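## Task

Put the cartridge marked with a wide blue band into the sealant gun, seated all the way forward in the cup of the front ring with its nozzle sticking out through that ring. The plunger rod can only be drawn back while the little thumb plate on it, located just behind the handle, is held pushed toward the front of the gun. The loaded gun must end up resting on the table itself, not leaning on any other object. Then declare that you are finished.

## Robot and tools

Robot: two arms, left_arm and right_arm, each with a two-finger parallel gripper and a wrist camera. Base calibration: left_arm root at (-0.034, +0.318, +0.010) m, right_arm root at (-0.046, -0.330, +0.043) m, both nearly unrotated. The plunger needs a two-hand job: one gripper holds the thumb plate pressed toward the gun's front while the other draws the rod back, then the cartridge goes in nozzle-first until it sits in the front ring's cup.

Frame: everything (hand positions, quaternions, targets) is in the scene frame. Origin sits at table-top height midway between the nominal bases; +z is up, +x points out over the table, +y is toward left_arm. Arm names do not match image left/right. Reported hand pose may be off by a few centimetres, more at long reach.

Gripper: fingers point along the gripper's +z axis and separate along its y axis. end_effector_position is the point between the pads, roughly 1 cm short of the fingertips.

Row format (used by execute_actions and move): 16 numbers in one flat list covering both arms: left_arm x, y, z, qw, qx, qy, qz, opening, then right_arm in the same 8-number order. x, y, z are an absolute goal position in metres; the quaternion is an absolute goal orientation with w first. Opening runs from -1 (closed) to +1 (fully open, 0.094 m) and is an absolute finger command. Both arms must always be filled in; to leave one arm still, repeat its last reported pose and its current opening every time. To hold orientation, reuse one fixed quaternion rather than copying the drifted reported one.

execute_actions(actions, cameras): actions is a list of actions; each action is up to 15 rows, one row per 1/30 s step, the last row repeated to fill 15 steps. Any target more than 0.6 m from its gripper's starting position along any gripper axis makes the action refused for both arms. Per step, the controller limits motion to 100 mm and 20 degrees from the measured pose, so a far target may not be reached in one action; continue from the reported Hand target. An empty list just returns state and images.

move(target, speed, blend, opening_speed, blocking, cameras): target is one row or a list of up to 15 rows, driven in straight lines, all sharing a 10 s cap. speed is m/s, 0.002 to 0.5 (default 0.25), one value or one per target; rotation is capped at twice that in rad/s. blend (m) rounds corners of a list. opening_speed (per second on the -1..+1 scale, at least 0.2) ramps the fingers; use a low value when closing on fragile parts. New openings in later list rows apply only after the arms come to rest there. blocking=false returns after about 0.5 s while the motion continues; a new move replaces it. Moves do not avoid obstacles or the other arm, and the gripper lags and overshoots more at high speed. Keep paths away from an arm's own base.

wait(seconds 0 to 10) lets time pass with commands held. stop brakes a running move. zoom_image(camera, region [x0, y0, x1, y1], max 504x504 px) enlarges part of a camera's latest image. read_manual gives licence text only. finished_scene(scene) ends the current scene (1 or 2) irreversibly; call it only when the goal holds with the robot off it.

Cameras: cam_head_left, cam_head_right, cam_high, cam_low, cam_left_wrist, cam_right_wrist, each 896x504. Calibration data is approximate; wrist images may lag during motion.

Reading results: each gives per-arm hand position and quaternion, Hand target (where the arm is now being driven, possibly short of your command), Tool commands, Joint positions (last value is finger gap in metres), joint velocities ("within noise" means still), joint torques (include gravity, offset and noisy; joints 1-3 wrap at ±28 N m), grip_measured (opening on the command scale; reads narrower than a held hard part by up to ~0.064) and grip_effort_nm (motor effort, negative closing; not a pad force). A move adds a "move:" line: done, off_target, moving, held, fault, plus limits such as paced or held. Resting a centimetre or so off target is normal friction, not contact.

Grasping: commanding about 0.05 below first-touch reading (more for small or round items) gives full squeeze, roughly 50-64 N per pad. To release, command well above grip_measured.

Avoid: dropping parts or releasing them while moving; fast impacts or very hard pushes; arms or grippers colliding (the clearance check does not protect gripper against gripper); anything leaving the table. Heat builds when holding loads, reaching far or pushing at an unreachable pose; MOTOR HOT appears near 75 °C and an arm folds and idles at 90 °C. Any arm stop costs time. Faster, smoother, lower-effort solutions rate better. Between replies the simulation keeps running.

Each tool is called after "Request:" by a JSON object that holds its "name" and its "arguments".

## Session

Request:
{"name": "execute_actions", "arguments": {"actions": []}}

Scene clock: 0.00 s.
left_arm: end_effector_position=(+0.3639, +0.3249, +0.1103) grip_measured=+1.000 grip_effort_nm=n/a end_effector_quat_wxyz=(+0.579, -0.034, +0.811, +0.070) | right_arm: end_effector_position=(+0.3473, -0.3025, +0.1341) grip_measured=+1.000 grip_effort_nm=n/a end_effector_quat_wxyz=(+0.598, -0.035, +0.800, -0.002)
Joint positions: left_arm=[-0.091 1.552 0.382 0.835 -0.242 -0.005 0.094] | right_arm=[0.099 1.621 0.317 1.016 0.044 -0.034 0.094]
Joint velocities: within noise
Joint torques (N m): no reading
Heat: left arm: 45 °C; right arm: 46 °C.
Hand target: left_arm +0.3683, +0.3248, +0.1223; +0.594, -0.038, +0.801, +0.068 | right_arm +0.3493, -0.3024, +0.1394; +0.604, -0.034, +0.796, -0.002
Tool commands: left_gripper/opening=+1.0 right_gripper/opening=+1.0

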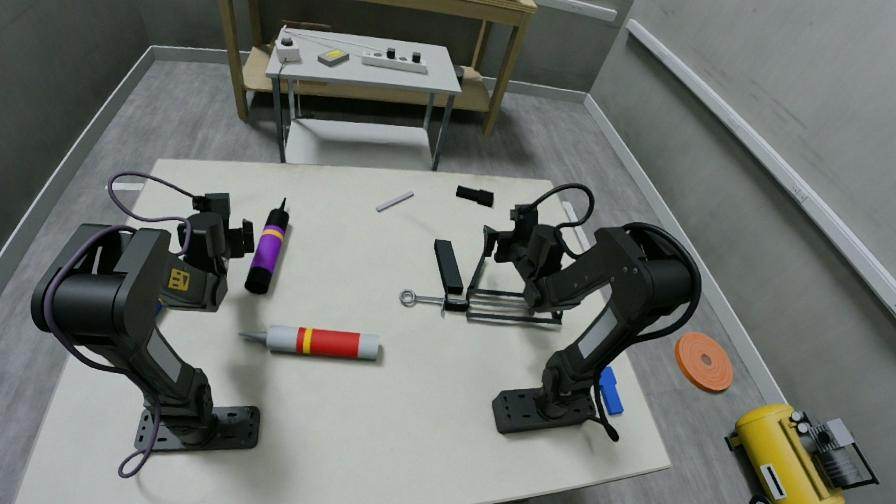

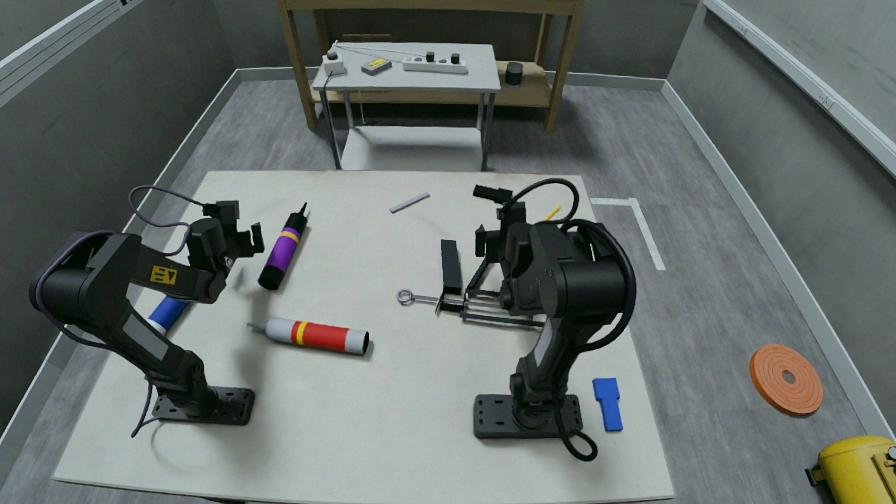

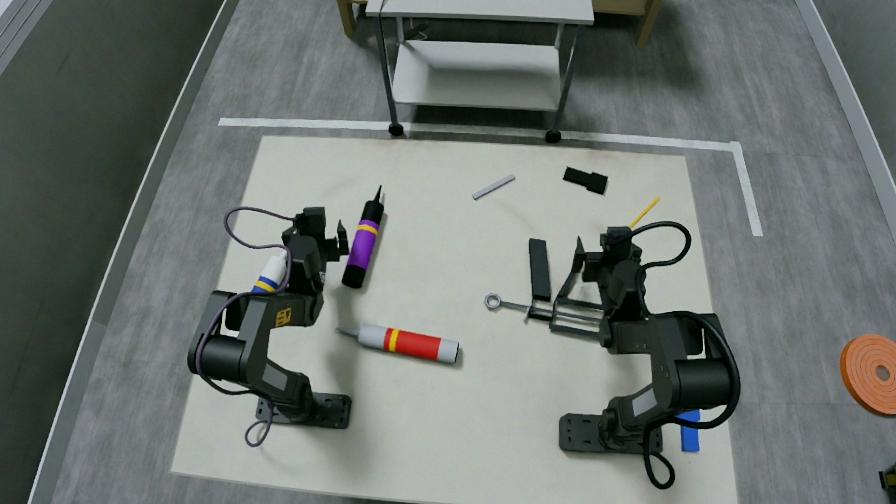

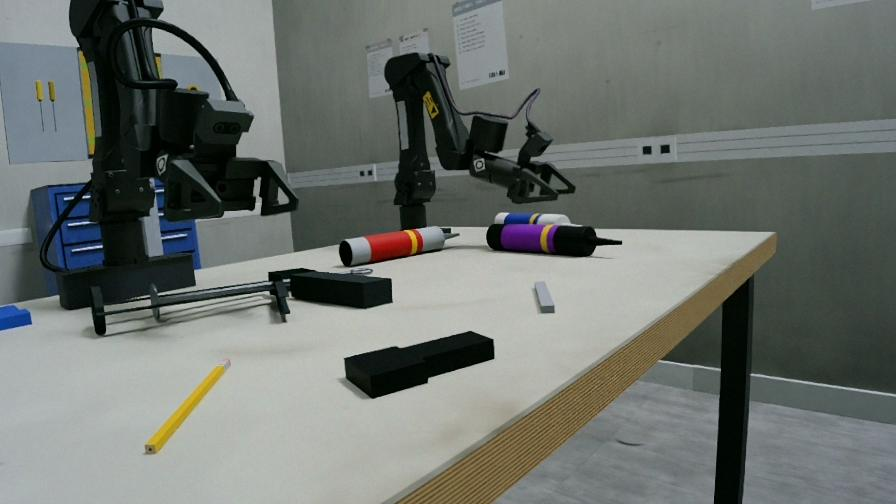

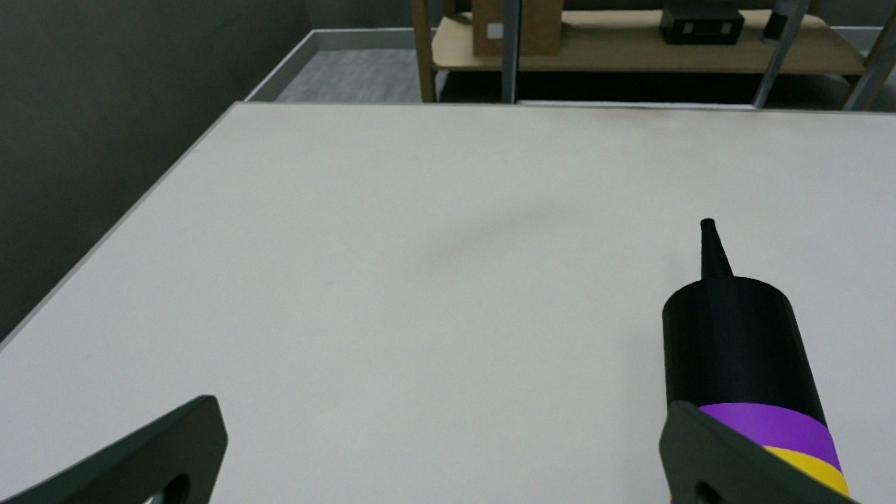

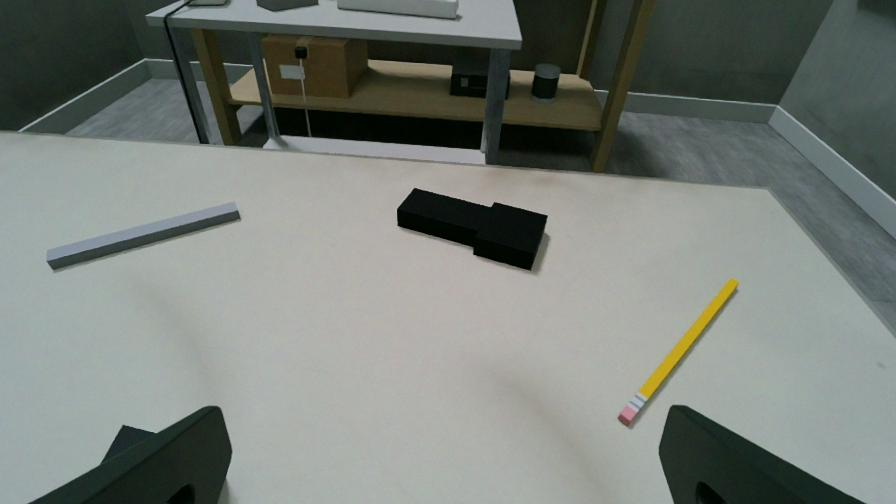

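Request:
{"name": "zoom_image", "arguments": {"camera": "cam_high", "region": [170, 190, 400, 440]}}

Request:
{"name": "zoom_image", "arguments": {"camera": "cam_high", "region": [440, 140, 720, 360]}}

Request:
{"name": "zoom_image", "arguments": {"camera": "cam_low", "region": [20, 200, 400, 400]}}

Request:
{"name": "zoom_image", "arguments": {"camera": "cam_low", "region": [330, 180, 640, 340]}}

Request:
{"name": "zoom_image", "arguments": {"camera": "cam_head_right", "region": [380, 160, 660, 440]}}

Request:
{"name": "zoom_image", "arguments": {"camera": "cam_head_left", "region": [380, 160, 660, 440]}}

Scaled by 2.016 from the camera's 896x504 image, which has a finer 1280x720 frame.

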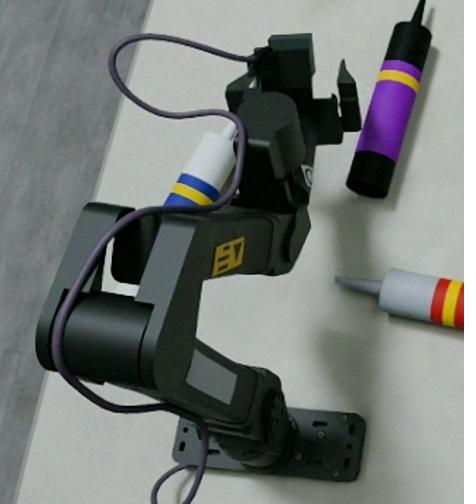

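Scaled by 1.800 from the camera's 896x504 image, which has a finer 1280x720 frame.

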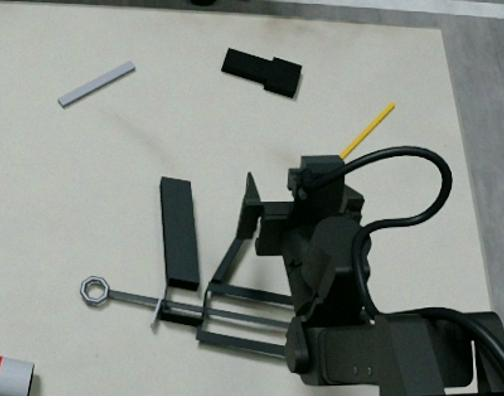

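Scaled by 1.326 from the camera's 896x504 image, which has a finer 1280x720 frame.

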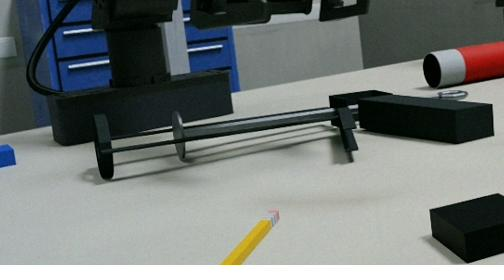

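Scaled by 1.626 from the camera's 896x504 image, which has a finer 1280x720 frame.

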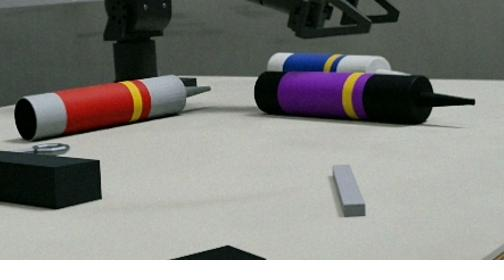

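Scaled by 1.800 from the camera's 896x504 image, which has a finer 1280x720 frame.

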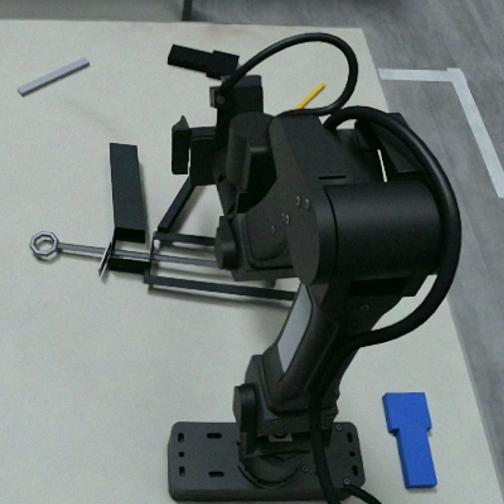

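Scaled by 1.800 from the camera's 896x504 image, which has a finer 1280x720 frame.

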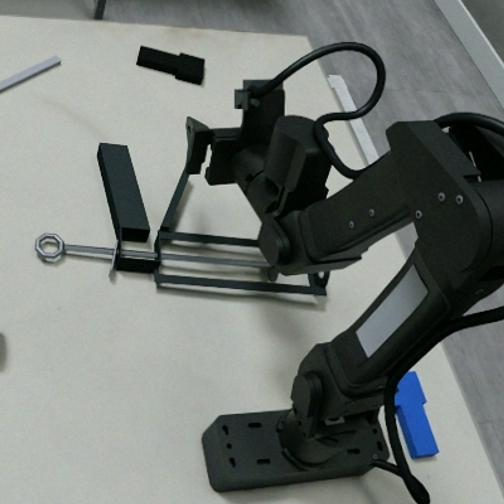

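Request:
{"name": "move", "arguments": {"target": [0.16, 0.42, 0.33, 0.5, 0, 0.866, 0, 1, 0.2, -0.42, 0.33, 0.5, 0, 0.866, 0, 1]}}

Scene clock: 47.87 s.
left_arm: end_effector_position=(+0.1613, +0.4285, +0.3193) grip_measured=+1.000 grip_effort_nm=0.007 end_effector_quat_wxyz=(+0.489, -0.018, +0.872, +0.003) | right_arm: end_effector_position=(+0.2040, -0.4262, +0.3230) grip_measured=+1.000 grip_effort_nm=0.027 end_effector_quat_wxyz=(+0.499, +0.016, +0.866, -0.004)
Joint positions: left_arm=[1.176 0.921 1.23 -1.286 0.892 0.843 0.094] | right_arm=[-0.765 0.848 1.001 -0.825 -0.632 -0.428 0.094]
Joint velocities: within noise
Joint torques (N m): left_arm=[0.59 -0.27 8.68 0.6 0.74 0.19] | right_arm=[-0.69 -0.13 9.42 1.09 -0.4 -0.18]
Heat: left arm: 51 °C; right arm: 50 °C.
Hand target: left_arm +0.1620, +0.4208, +0.3316; +0.503, -0.009, +0.864, -0.005 | right_arm +0.2016, -0.4220, +0.3311; +0.502, +0.008, +0.865, +0.000
Off the commanded pose: left_arm 0.014 m, 2 deg | right_arm 0.010 m, 2 deg.
move: off_target (left_arm); limits=paced
camera_calibration:
cam_left_wrist: T_world_to_cam=[[0.0456229, -0.998833, 0.0158523, 0.414303], [-0.858731, -0.0473215, -0.510237, 0.356737], [0.510391, 0.0096656, -0.859888, 0.276639], [0, 0, 0, 1]] pos_world=[0.146246, 0.428027, 0.413331]
cam_right_wrist: T_world_to_cam=[[-0.0463386, -0.998799, -0.0159373, -0.410698], [-0.808327, 0.0468661, -0.586865, 0.414591], [0.586907, -0.014312, -0.809528, 0.218246], [0, 0, 0, 1]] pos_world=[0.188004, -0.426512, 0.41344]

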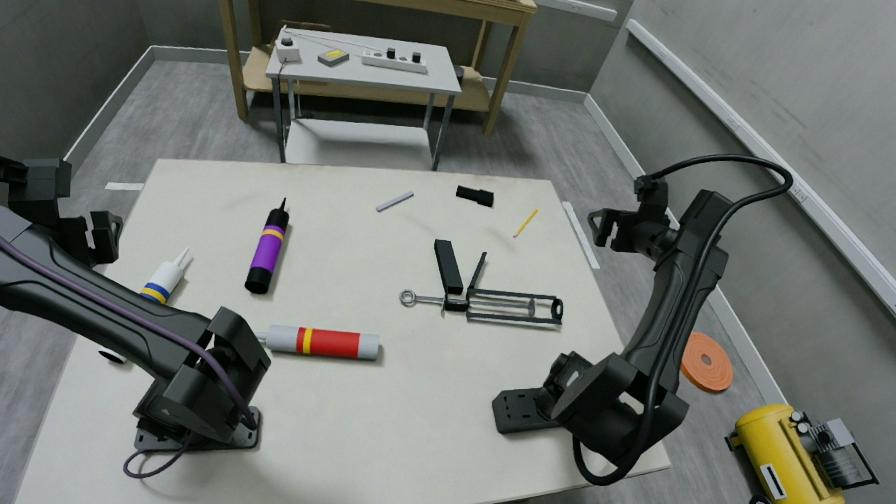

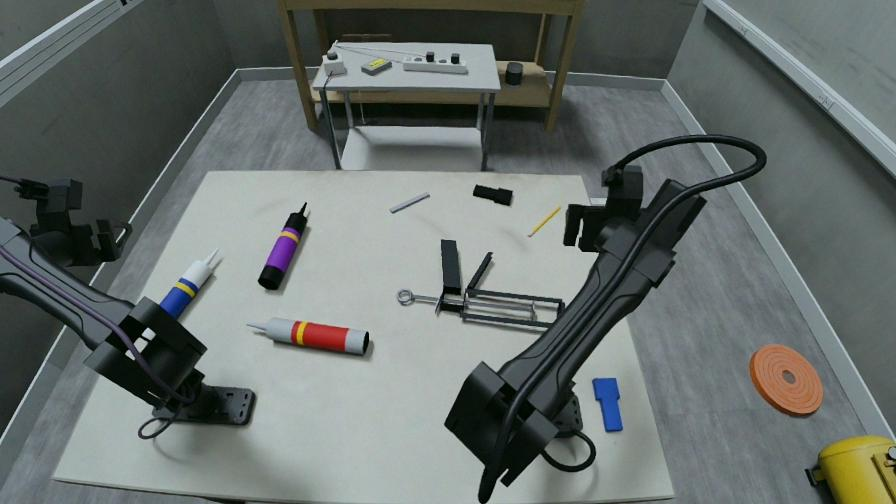

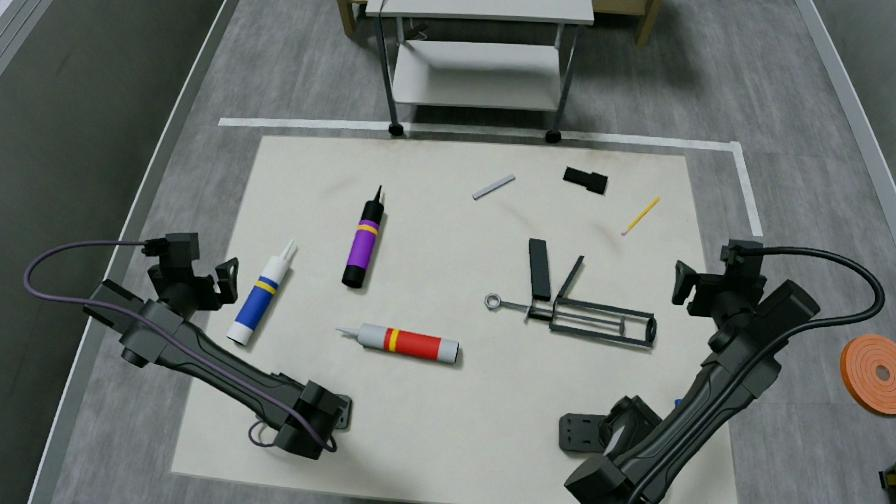

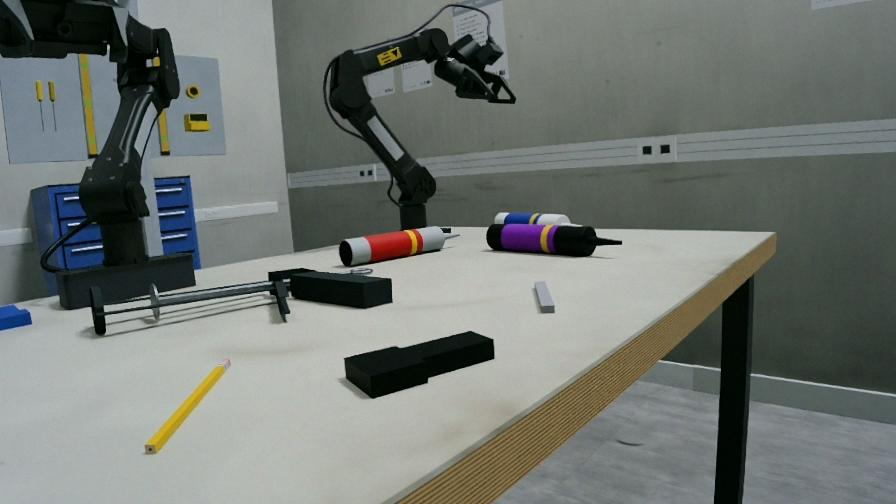

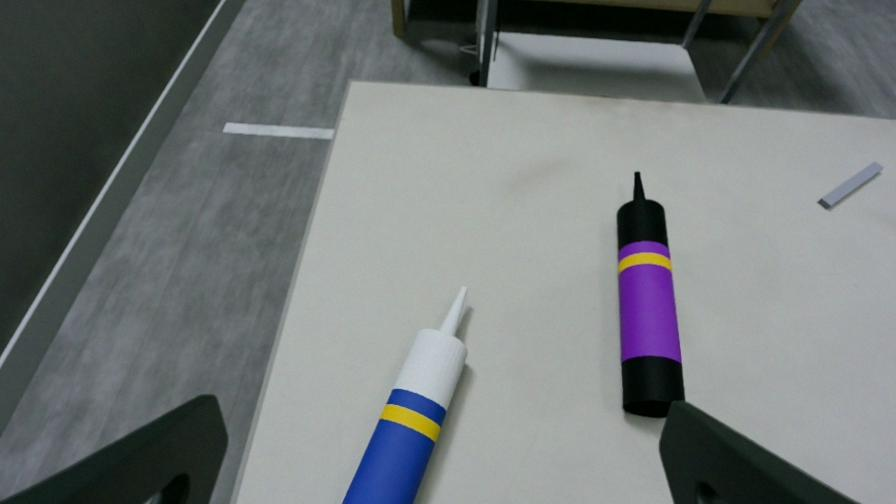

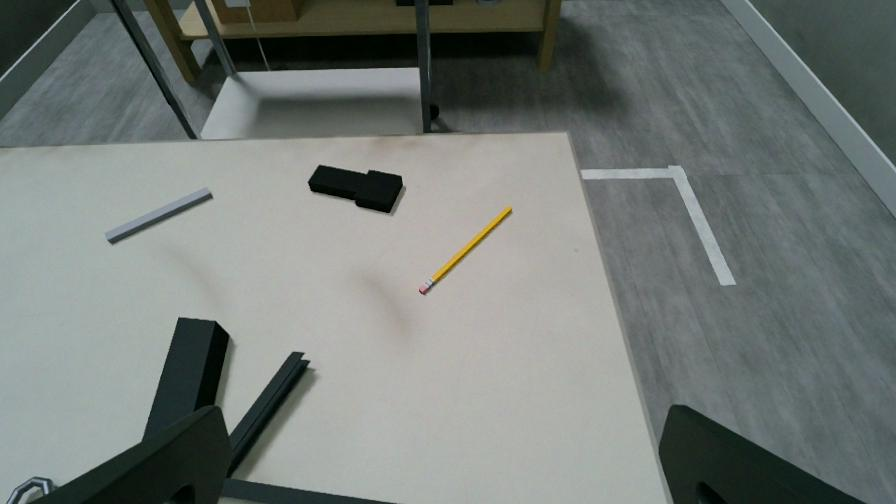

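Request:
{"name": "zoom_image", "arguments": {"camera": "cam_high", "region": [470, 220, 690, 360]}}

Request:
{"name": "zoom_image", "arguments": {"camera": "cam_head_left", "region": [380, 220, 600, 360]}}

Request:
{"name": "zoom_image", "arguments": {"camera": "cam_low", "region": [50, 240, 410, 360]}}

Scaled by 2.291 from the camera's 896x504 image, which has a finer 1280x720 frame.

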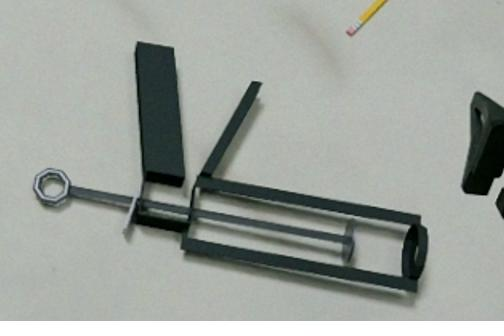

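Scaled by 2.291 from the camera's 896x504 image, which has a finer 1280x720 frame.

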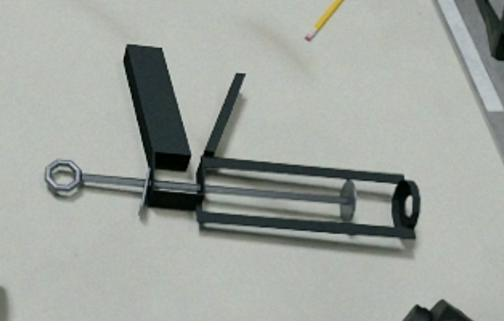

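Scaled by 1.400 from the camera's 896x504 image, which has a finer 1280x720 frame.

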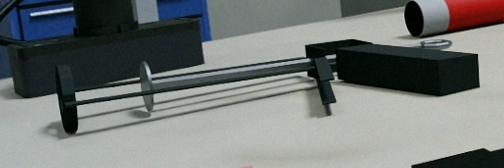

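Request:
{"name": "move", "arguments": {"target": [0.16, 0.42, 0.33, 0.5, 0, 0.866, 0, 1, 0.17, -0.23, 0.2, 0.259, 0, 0.966, 0, 1]}}

Request:
{"name": "zoom_image", "arguments": {"camera": "cam_right_wrist", "region": [0, 0, 504, 504]}}

Request:
{"name": "zoom_image", "arguments": {"camera": "cam_right_wrist", "region": [392, 0, 896, 504]}}

Scene clock: 134.87 s.
left_arm: end_effector_position=(+0.1601, +0.4276, +0.3181) grip_measured=+1.000 grip_effort_nm=0.022 end_effector_quat_wxyz=(+0.487, -0.006, +0.873, +0.009) | right_arm: end_effector_position=(+0.1700, -0.2254, +0.1978) grip_measured=+1.000 grip_effort_nm=0.022 end_effector_quat_wxyz=(+0.258, -0.016, +0.966, +0.002)
Joint positions: left_arm=[1.181 0.921 1.23 -1.299 0.892 0.882 0.094] | right_arm=[0.685 1.026 0.9 -1.015 0.306 0.572 0.094]
Joint velocities: within noise
Joint torques (N m): left_arm=[0.43 -0.38 8.51 0.59 0.72 0.17] | right_arm=[0.66 -1.39 7.8 0.65 0.32 0.13]
Heat: left arm: 39 °C; right arm: 43 °C.
Hand target: left_arm +0.1603, +0.4198, +0.3299; +0.500, +0.003, +0.866, +0.002 | right_arm +0.1685, -0.2288, +0.2006; +0.258, -0.011, +0.966, -0.008
Off the commanded pose: left_arm 0.014 m, 2 deg | right_arm 0.005 m, 2 deg.
move: off_target (left_arm)
camera_calibration:
cam_left_wrist: T_world_to_cam=[[0.0302097, -0.999527, -0.00568969, 0.423171], [-0.862108, -0.0231749, -0.506194, 0.343946], [0.505823, 0.0201971, -0.862401, 0.273233], [0, 0, 0, 1]] pos_world=[0.145527, 0.425424, 0.412147]
cam_right_wrist: T_world_to_cam=[[0.0146092, -0.999867, 0.00730605, -0.228914], [-0.994395, -0.0152937, -0.104617, 0.226365], [0.104714, -0.00573674, -0.994486, 0.260168], [0, 0, 0, 1]] pos_world=[0.201197, -0.223929, 0.284088]

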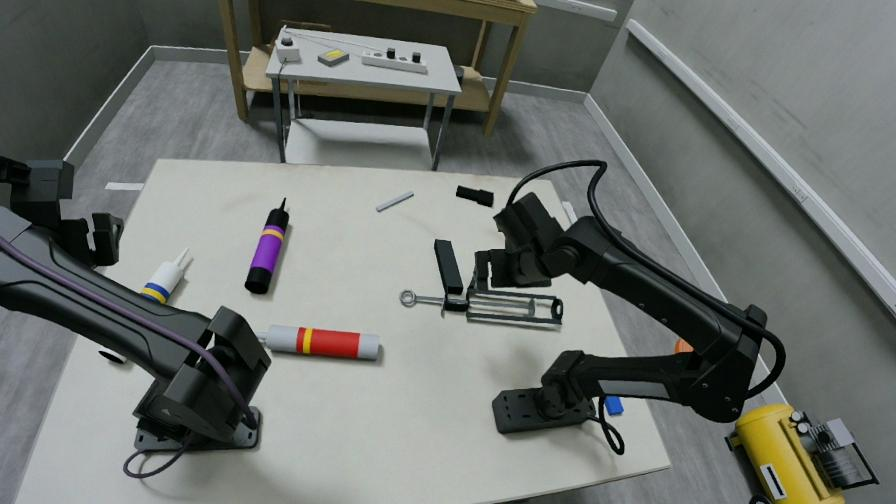

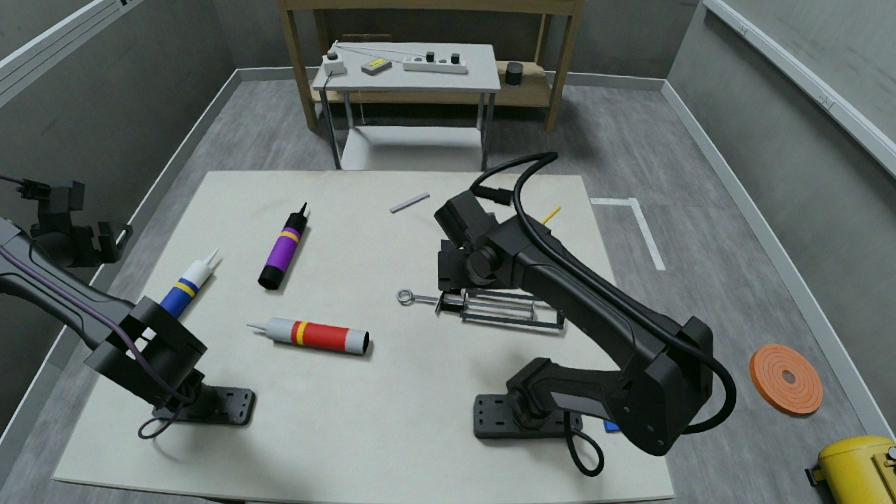

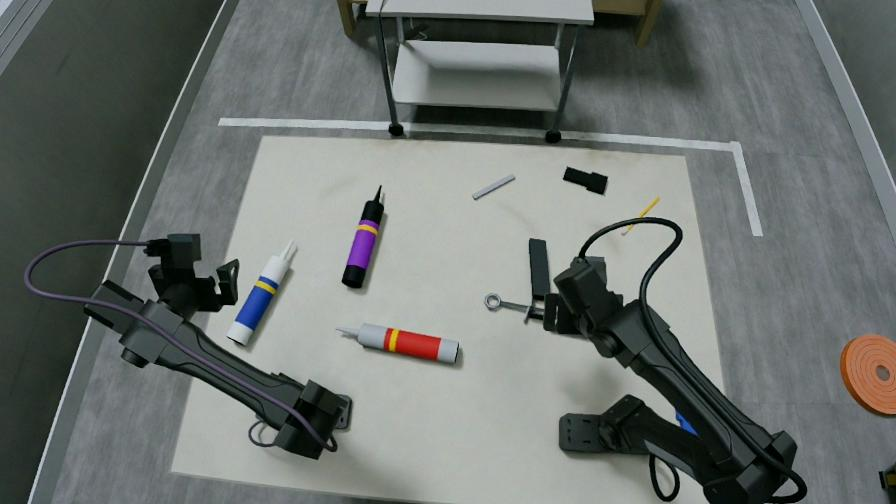

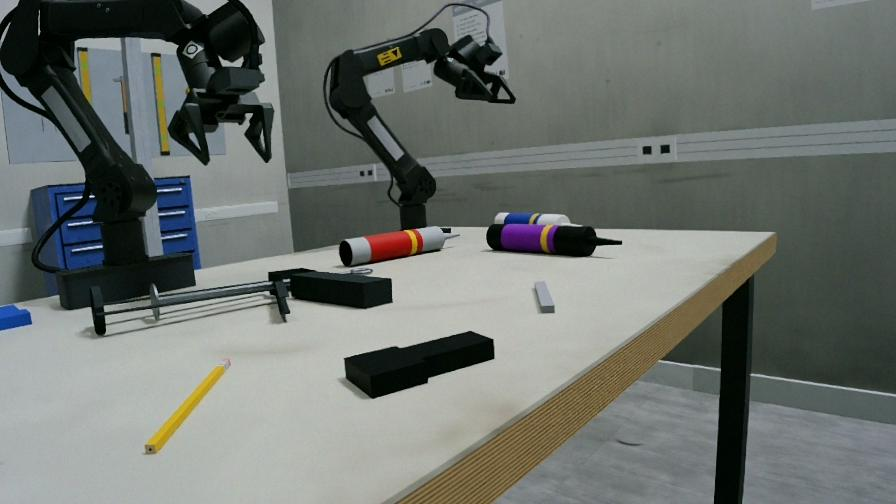

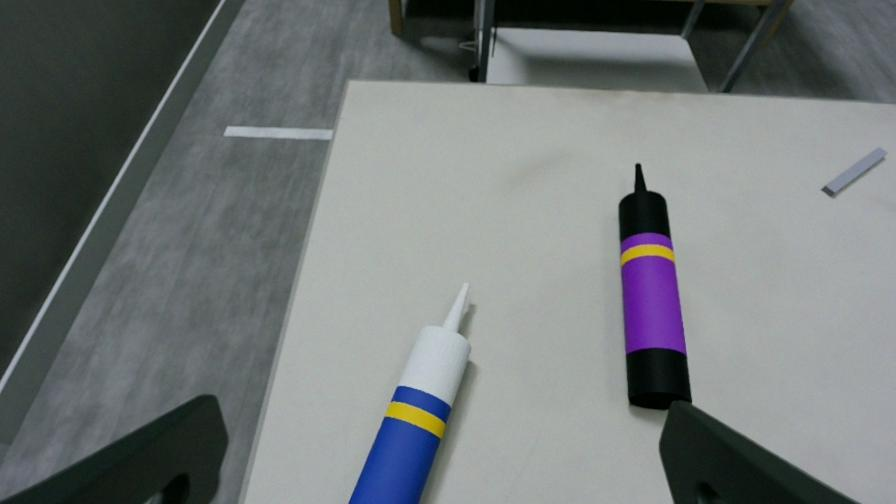

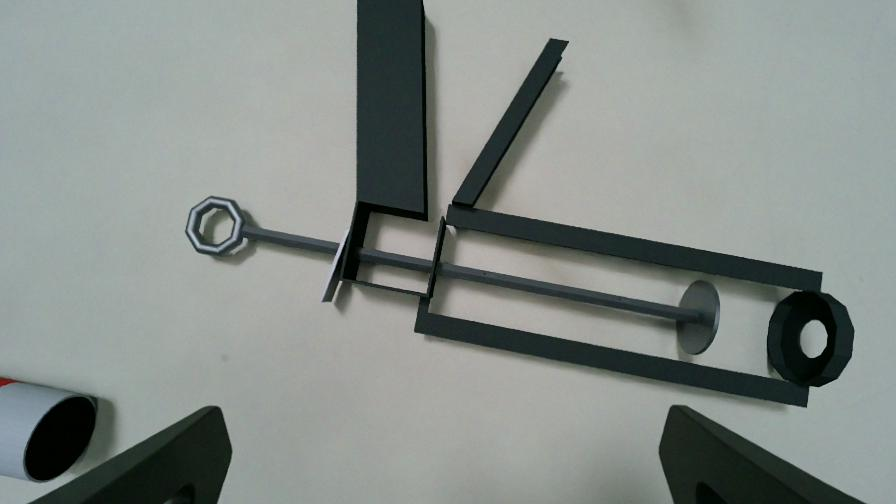

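Scaled by 1.000.

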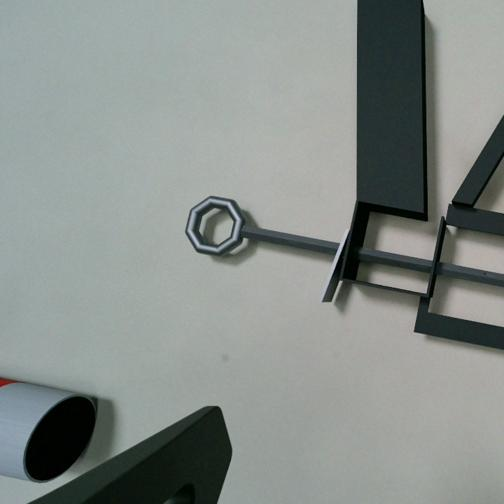

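Scaled by 1.000.

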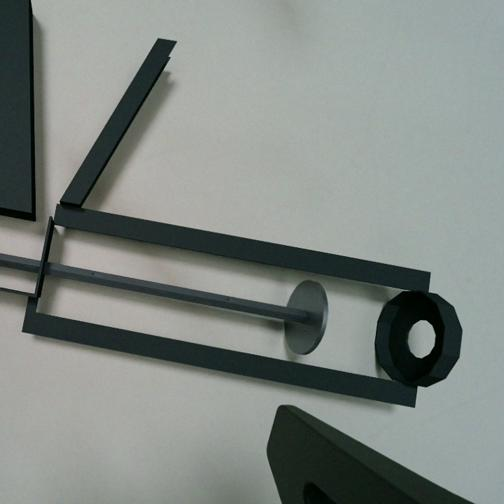

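Request:
{"name": "move", "arguments": {"target": [0.2, 0.03, 0.10, 0.4545, 0.5417, 0.5417, -0.4545, 1, 0.17, -0.23, 0.2, 0.259, 0, 0.966, 0, 1], "cameras": ["cam_left_wrist", "cam_high"]}}

Scene clock: 249.70 s.
left_arm: end_effector_position=(+0.1972, +0.0359, +0.0906) grip_measured=+1.000 grip_effort_nm=0.012 end_effector_quat_wxyz=(+0.438, +0.539, +0.570, -0.439) | right_arm: end_effector_position=(+0.1700, -0.2254, +0.1978) grip_measured=+1.000 grip_effort_nm=0.022 end_effector_quat_wxyz=(+0.258, -0.014, +0.966, +0.002)
Joint positions: left_arm=[-0.45 1.768 0.44 0.852 1.042 0.391 0.094] | right_arm=[0.685 1.026 0.9 -1.015 0.306 0.577 0.094]
Joint velocities: within noise
Joint torques (N m): left_arm=[-0.62 -4.51 5.46 1.73 0.52 -0.13] | right_arm=[-0.69 -1.95 7.17 0.79 0.17 0.13]
Heat: left arm: 36 °C; right arm: 36 °C.
Hand target: left_arm +0.1970, +0.0302, +0.0996; +0.449, +0.547, +0.546, -0.448 | right_arm +0.1697, -0.2291, +0.2000; +0.259, -0.002, +0.966, +0.001
Off the commanded pose: left_arm 0.011 m, 4 deg | right_arm 0.005 m, 2 deg.
move: off_target (left_arm)
camera_calibration:
cam_left_wrist: T_world_to_cam=[[-0.998466, -0.0430155, 0.0348597, 0.194038], [-0.0545726, 0.658306, -0.75077, 0.0901458], [0.00934642, -0.751521, -0.659643, 0.173398], [0, 0, 0, 1]] pos_world=[0.197039, 0.0793156, 0.175296]
Images, in order (width x height): cam_high 896x504, cam_left_wrist 896x504.

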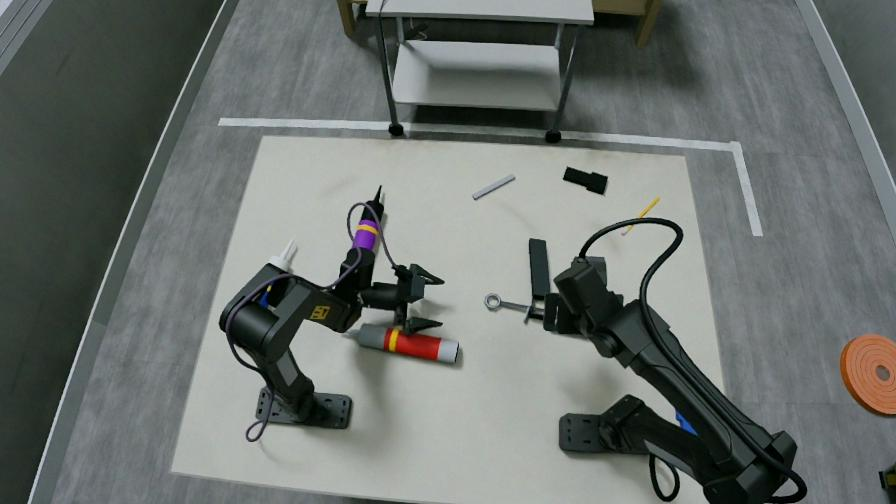

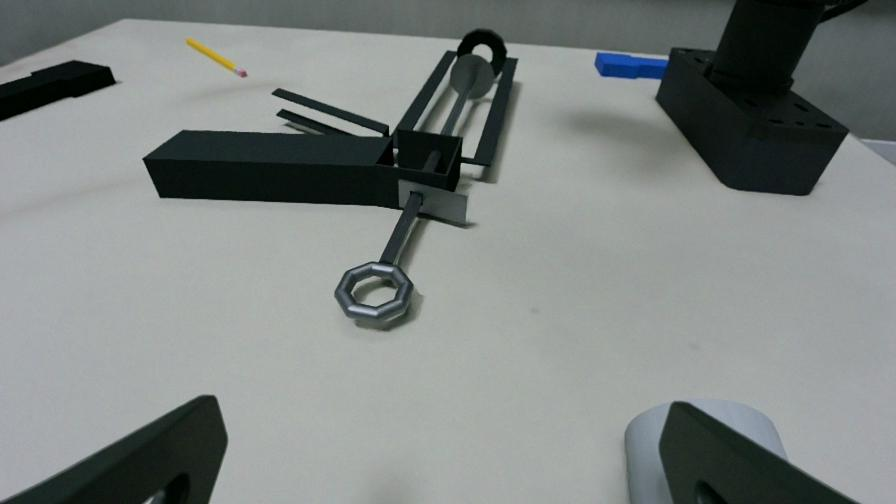

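Request:
{"name": "zoom_image", "arguments": {"camera": "cam_left_wrist", "region": [340, 20, 560, 340]}}

Scaled by 1.575 from the camera's 896x504 image, which has a finer 1280x720 frame.

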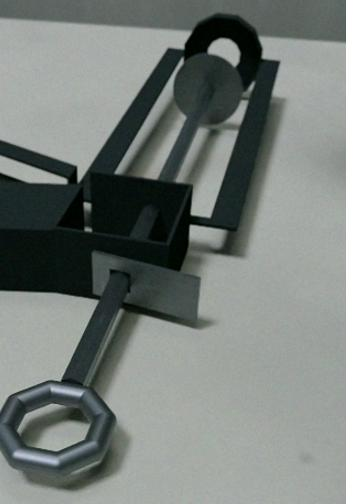

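Request:
{"name": "zoom_image", "arguments": {"camera": "cam_left_wrist", "region": [380, 110, 510, 240]}}

Request:
{"name": "execute_actions", "arguments": {"actions": [], "cameras": ["cam_right_wrist"]}}

Request:
{"name": "zoom_image", "arguments": {"camera": "cam_right_wrist", "region": [300, 180, 480, 360]}}

Scaled by 3.877 from the camera's 896x504 image, which has a finer 1280x720 frame.

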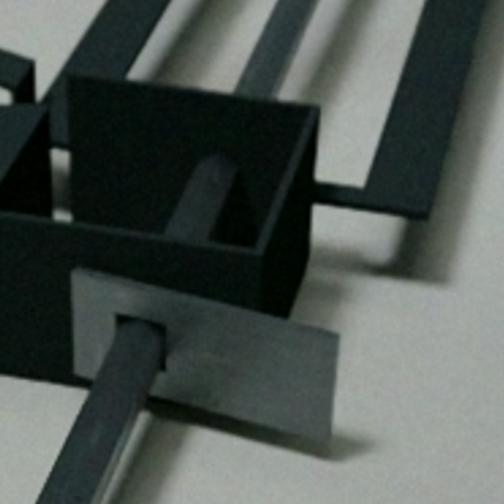

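Scene clock: 294.50 s.
left_arm: end_effector_position=(+0.1972, +0.0359, +0.0906) grip_measured=+1.000 grip_effort_nm=0.007 end_effector_quat_wxyz=(+0.438, +0.539, +0.570, -0.439) | right_arm: end_effector_position=(+0.1700, -0.2254, +0.1978) grip_measured=+1.000 grip_effort_nm=0.022 end_effector_quat_wxyz=(+0.258, -0.013, +0.966, +0.002)
Joint positions: left_arm=[-0.45 1.768 0.44 0.852 1.042 0.391 0.094] | right_arm=[0.685 1.026 0.9 -1.015 0.306 0.578 0.094]
Joint velocities: within noise
Joint torques (N m): left_arm=[-0.76 -4.41 5.48 1.76 0.53 -0.15] | right_arm=[-0.68 -1.94 7.17 0.79 0.17 0.13]
Heat: left arm: 41 °C; right arm: 35 °C.
Hand target: left_arm +0.1970, +0.0302, +0.0995; +0.449, +0.547, +0.546, -0.448 | right_arm +0.1697, -0.2291, +0.2000; +0.259, -0.001, +0.966, +0.001
Tool commands: left_gripper/opening=+1.0 right_gripper/opening=+1.0
Off the commanded pose: left_arm 0.011 m, 4 deg | right_arm 0.005 m, 2 deg.
camera_calibration:
cam_right_wrist: T_world_to_cam=[[0.00929202, -0.999948, 0.00424562, -0.227424], [-0.994469, -0.00968516, -0.104586, 0.227635], [0.104621, -0.00325032, -0.994507, 0.260749], [0, 0, 0, 1]] pos_world=[0.20121, -0.22436, 0.284089]
Images, in order (width x height): cam_right_wrist 896x504.

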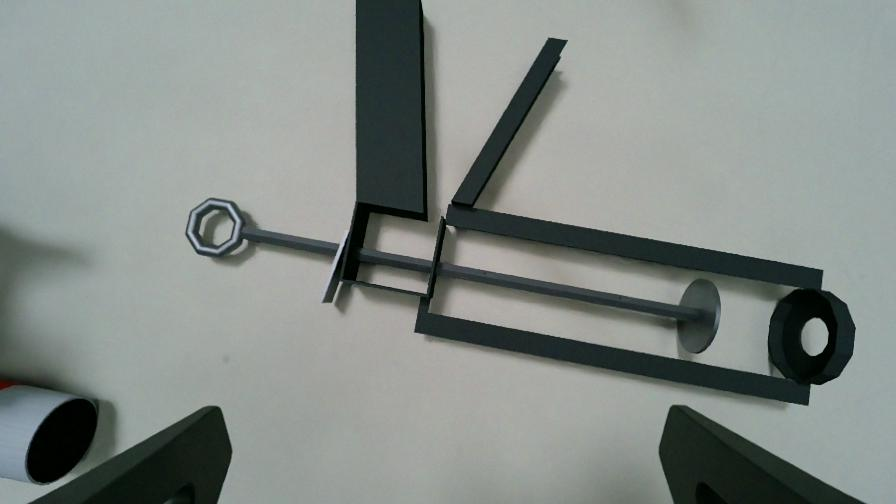

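Scaled by 2.800 from the camera's 896x504 image, which has a finer 1280x720 frame.

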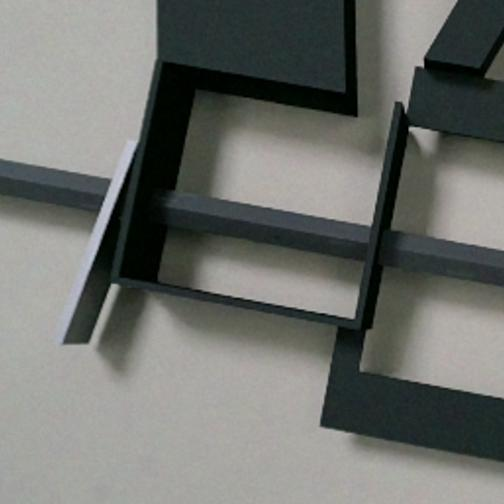

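Request:
{"name": "move", "arguments": {"target": [0.2, 0.03, 0.10, 0.4545, 0.5417, 0.5417, -0.4545, 1, 0.211, -0.189, 0.11, 0.0869, 0.0799, 0.9930, -0.0070, 1], "cameras": ["cam_left_wrist", "cam_right_wrist", "cam_high"]}}

Scene clock: 375.13 s.
left_arm: end_effector_position=(+0.1972, +0.0343, +0.0906) grip_measured=+1.000 grip_effort_nm=-0.002 end_effector_quat_wxyz=(+0.440, +0.537, +0.564, -0.446) | right_arm: end_effector_position=(+0.1999, -0.1979, +0.1037) grip_measured=+1.000 grip_effort_nm=0.022 end_effector_quat_wxyz=(+0.071, +0.073, +0.995, -0.022)
Joint positions: left_arm=[-0.45 1.796 0.44 0.906 1.057 0.366 0.094] | right_arm=[0.578 1.553 1.009 -0.937 0.119 0.705 0.094]
Joint velocities: within noise
Joint torques (N m): left_arm=[0.05 -4.41 5.49 1.73 0.5 -0.12] | right_arm=[-0.59 -5.52 8.44 0.54 -0.01 0.14]
Heat: left arm: 44 °C; right arm: 34 °C.
Hand target: left_arm +0.1997, +0.0302, +0.1000; +0.453, +0.543, +0.542, -0.454 | right_arm +0.2109, -0.1919, +0.1108; +0.086, +0.085, +0.993, -0.006
Off the commanded pose: left_arm 0.011 m, 3 deg | right_arm 0.016 m, 3 deg.
move: off_target (left_arm, right_arm)
camera_calibration:
cam_left_wrist: T_world_to_cam=[[-0.998657, -0.0340895, 0.0390082, 0.193317], [-0.0517982, 0.645058, -0.762376, 0.0921672], [0.000826498, -0.763373, -0.645957, 0.17317], [0, 0, 0, 1]] pos_world=[0.197688, 0.0793305, 0.174586]
cam_right_wrist: T_world_to_cam=[[-0.162324, -0.985896, 0.0407449, -0.166541], [-0.948749, 0.167289, 0.268124, 0.23501], [-0.271158, 0.00486627, -0.962522, 0.237611], [0, 0, 0, 1]] pos_world=[0.260362, -0.204663, 0.17248]
Images, in order (width x height): cam_high 896x504, cam_left_wrist 896x504, cam_right_wrist 896x504.

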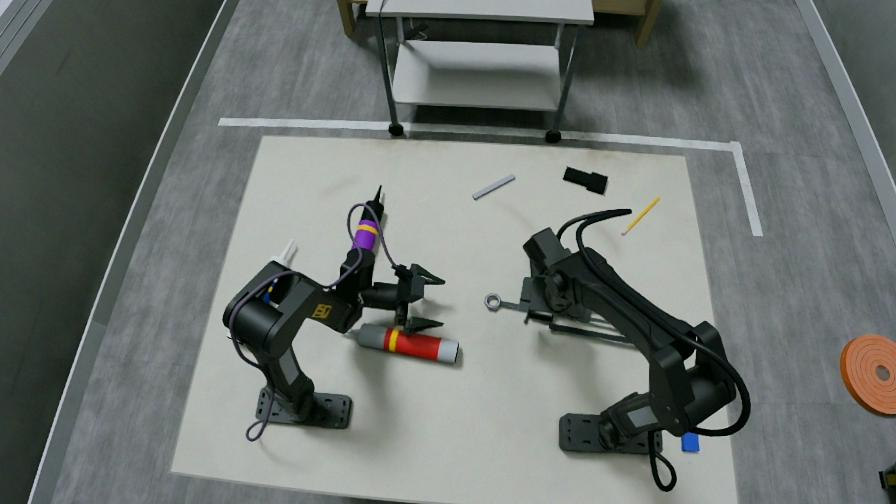

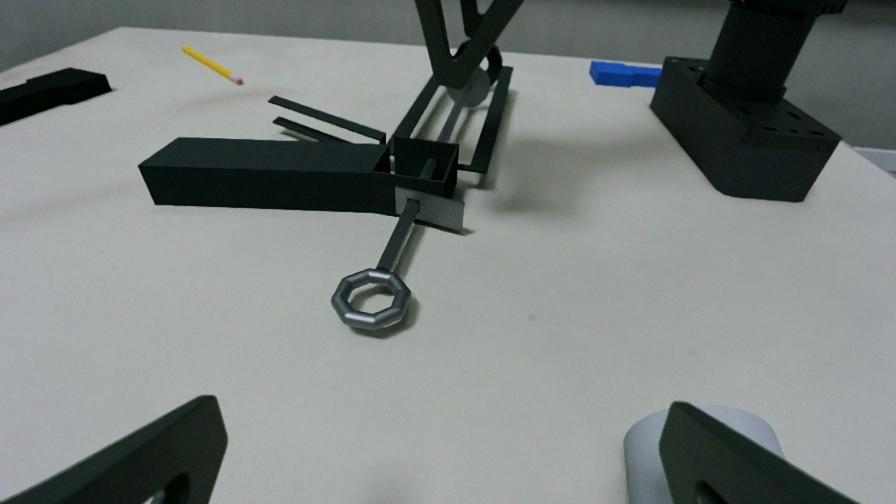

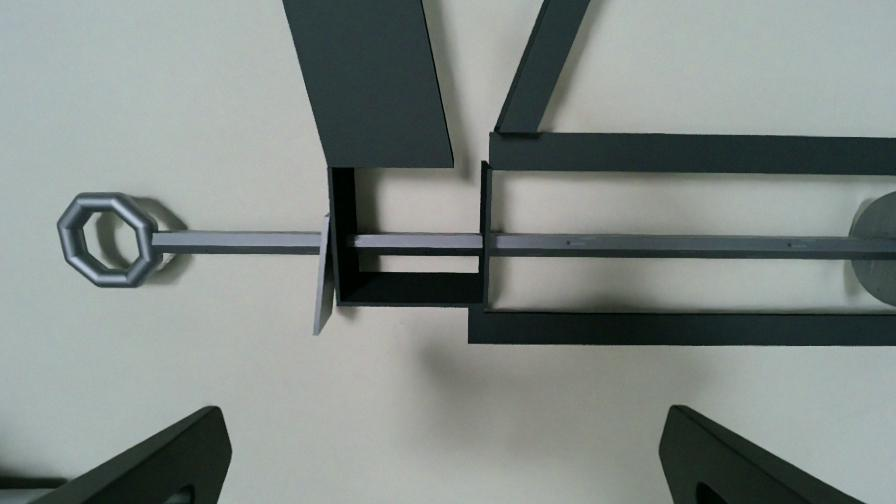

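Request:
{"name": "move", "arguments": {"target": [0.2, 0.03, 0.10, 0.4545, 0.5417, 0.5417, -0.4545, 1, 0.216, -0.181, 0.06, 0.0869, 0.0799, 0.9930, -0.0070, 1], "cameras": ["cam_left_wrist", "cam_right_wrist"], "speed": 0.1}}

Scene clock: 395.33 s.
left_arm: end_effector_position=(+0.1974, +0.0343, +0.0911) grip_measured=+1.000 grip_effort_nm=0.017 end_effector_quat_wxyz=(+0.441, +0.537, +0.563, -0.446) | right_arm: end_effector_position=(+0.2145, -0.1816, +0.0632) grip_measured=+1.000 grip_effort_nm=0.022 end_effector_quat_wxyz=(+0.085, +0.071, +0.994, -0.010)
Joint positions: left_arm=[-0.45 1.796 0.44 0.909 1.057 0.366 0.094] | right_arm=[0.598 1.662 0.945 -0.729 0.119 0.719 0.094]
Joint velocities: within noise
Joint torques (N m): left_arm=[-0.08 -4.4 5.49 1.7 0.46 -0.12] | right_arm=[0.58 -5.98 5.01 0.63 0.05 0.13]
Heat: left arm: 45 °C; right arm: 34 °C.
Hand target: left_arm +0.1999, +0.0302, +0.1000; +0.454, +0.543, +0.542, -0.453 | right_arm +0.2141, -0.1792, +0.0598; +0.087, +0.075, +0.993, -0.007
Off the commanded pose: left_arm 0.010 m, 3 deg | right_arm 0.004 m, 1 deg.
move: off_target (left_arm)
camera_calibration:
cam_left_wrist: T_world_to_cam=[[-0.998761, -0.0340391, 0.0362976, 0.193751], [-0.0496928, 0.644035, -0.76338, 0.0922799], [0.00260785, -0.764238, -0.644929, 0.172966], [0, 0, 0, 1]] pos_world=[0.197646, 0.079351, 0.174963]
cam_right_wrist: T_world_to_cam=[[-0.156938, -0.987496, 0.0149062, -0.146228], [-0.957483, 0.155833, 0.242781, 0.258424], [-0.242068, 0.0238292, -0.969967, 0.20018], [0, 0, 0, 1]] pos_world=[0.272945, -0.189441, 0.133607]
Images, in order (width x height): cam_left_wrist 896x504, cam_right_wrist 896x504.

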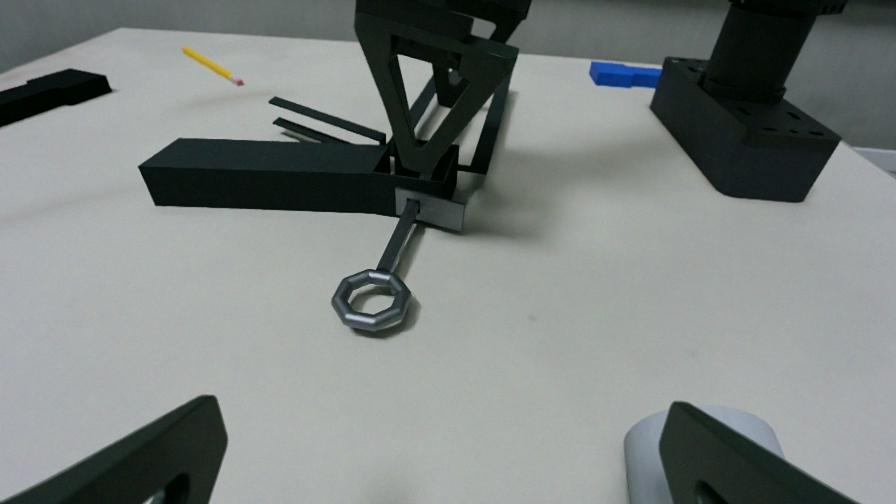

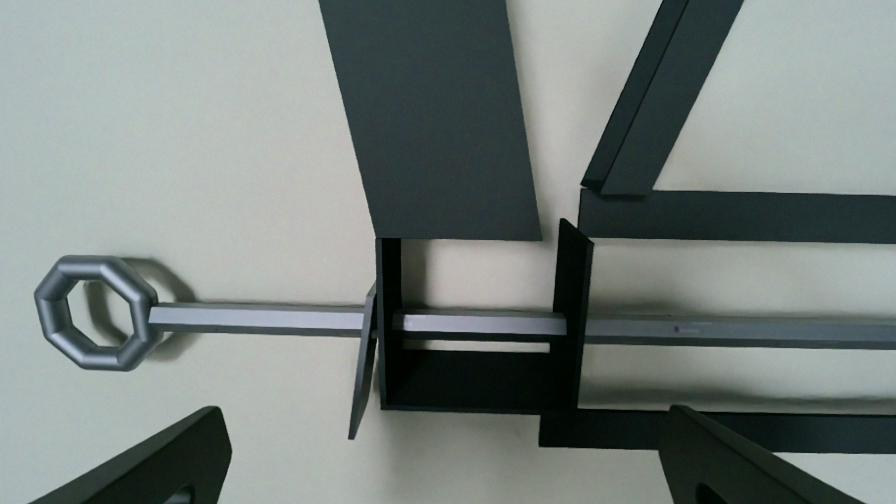

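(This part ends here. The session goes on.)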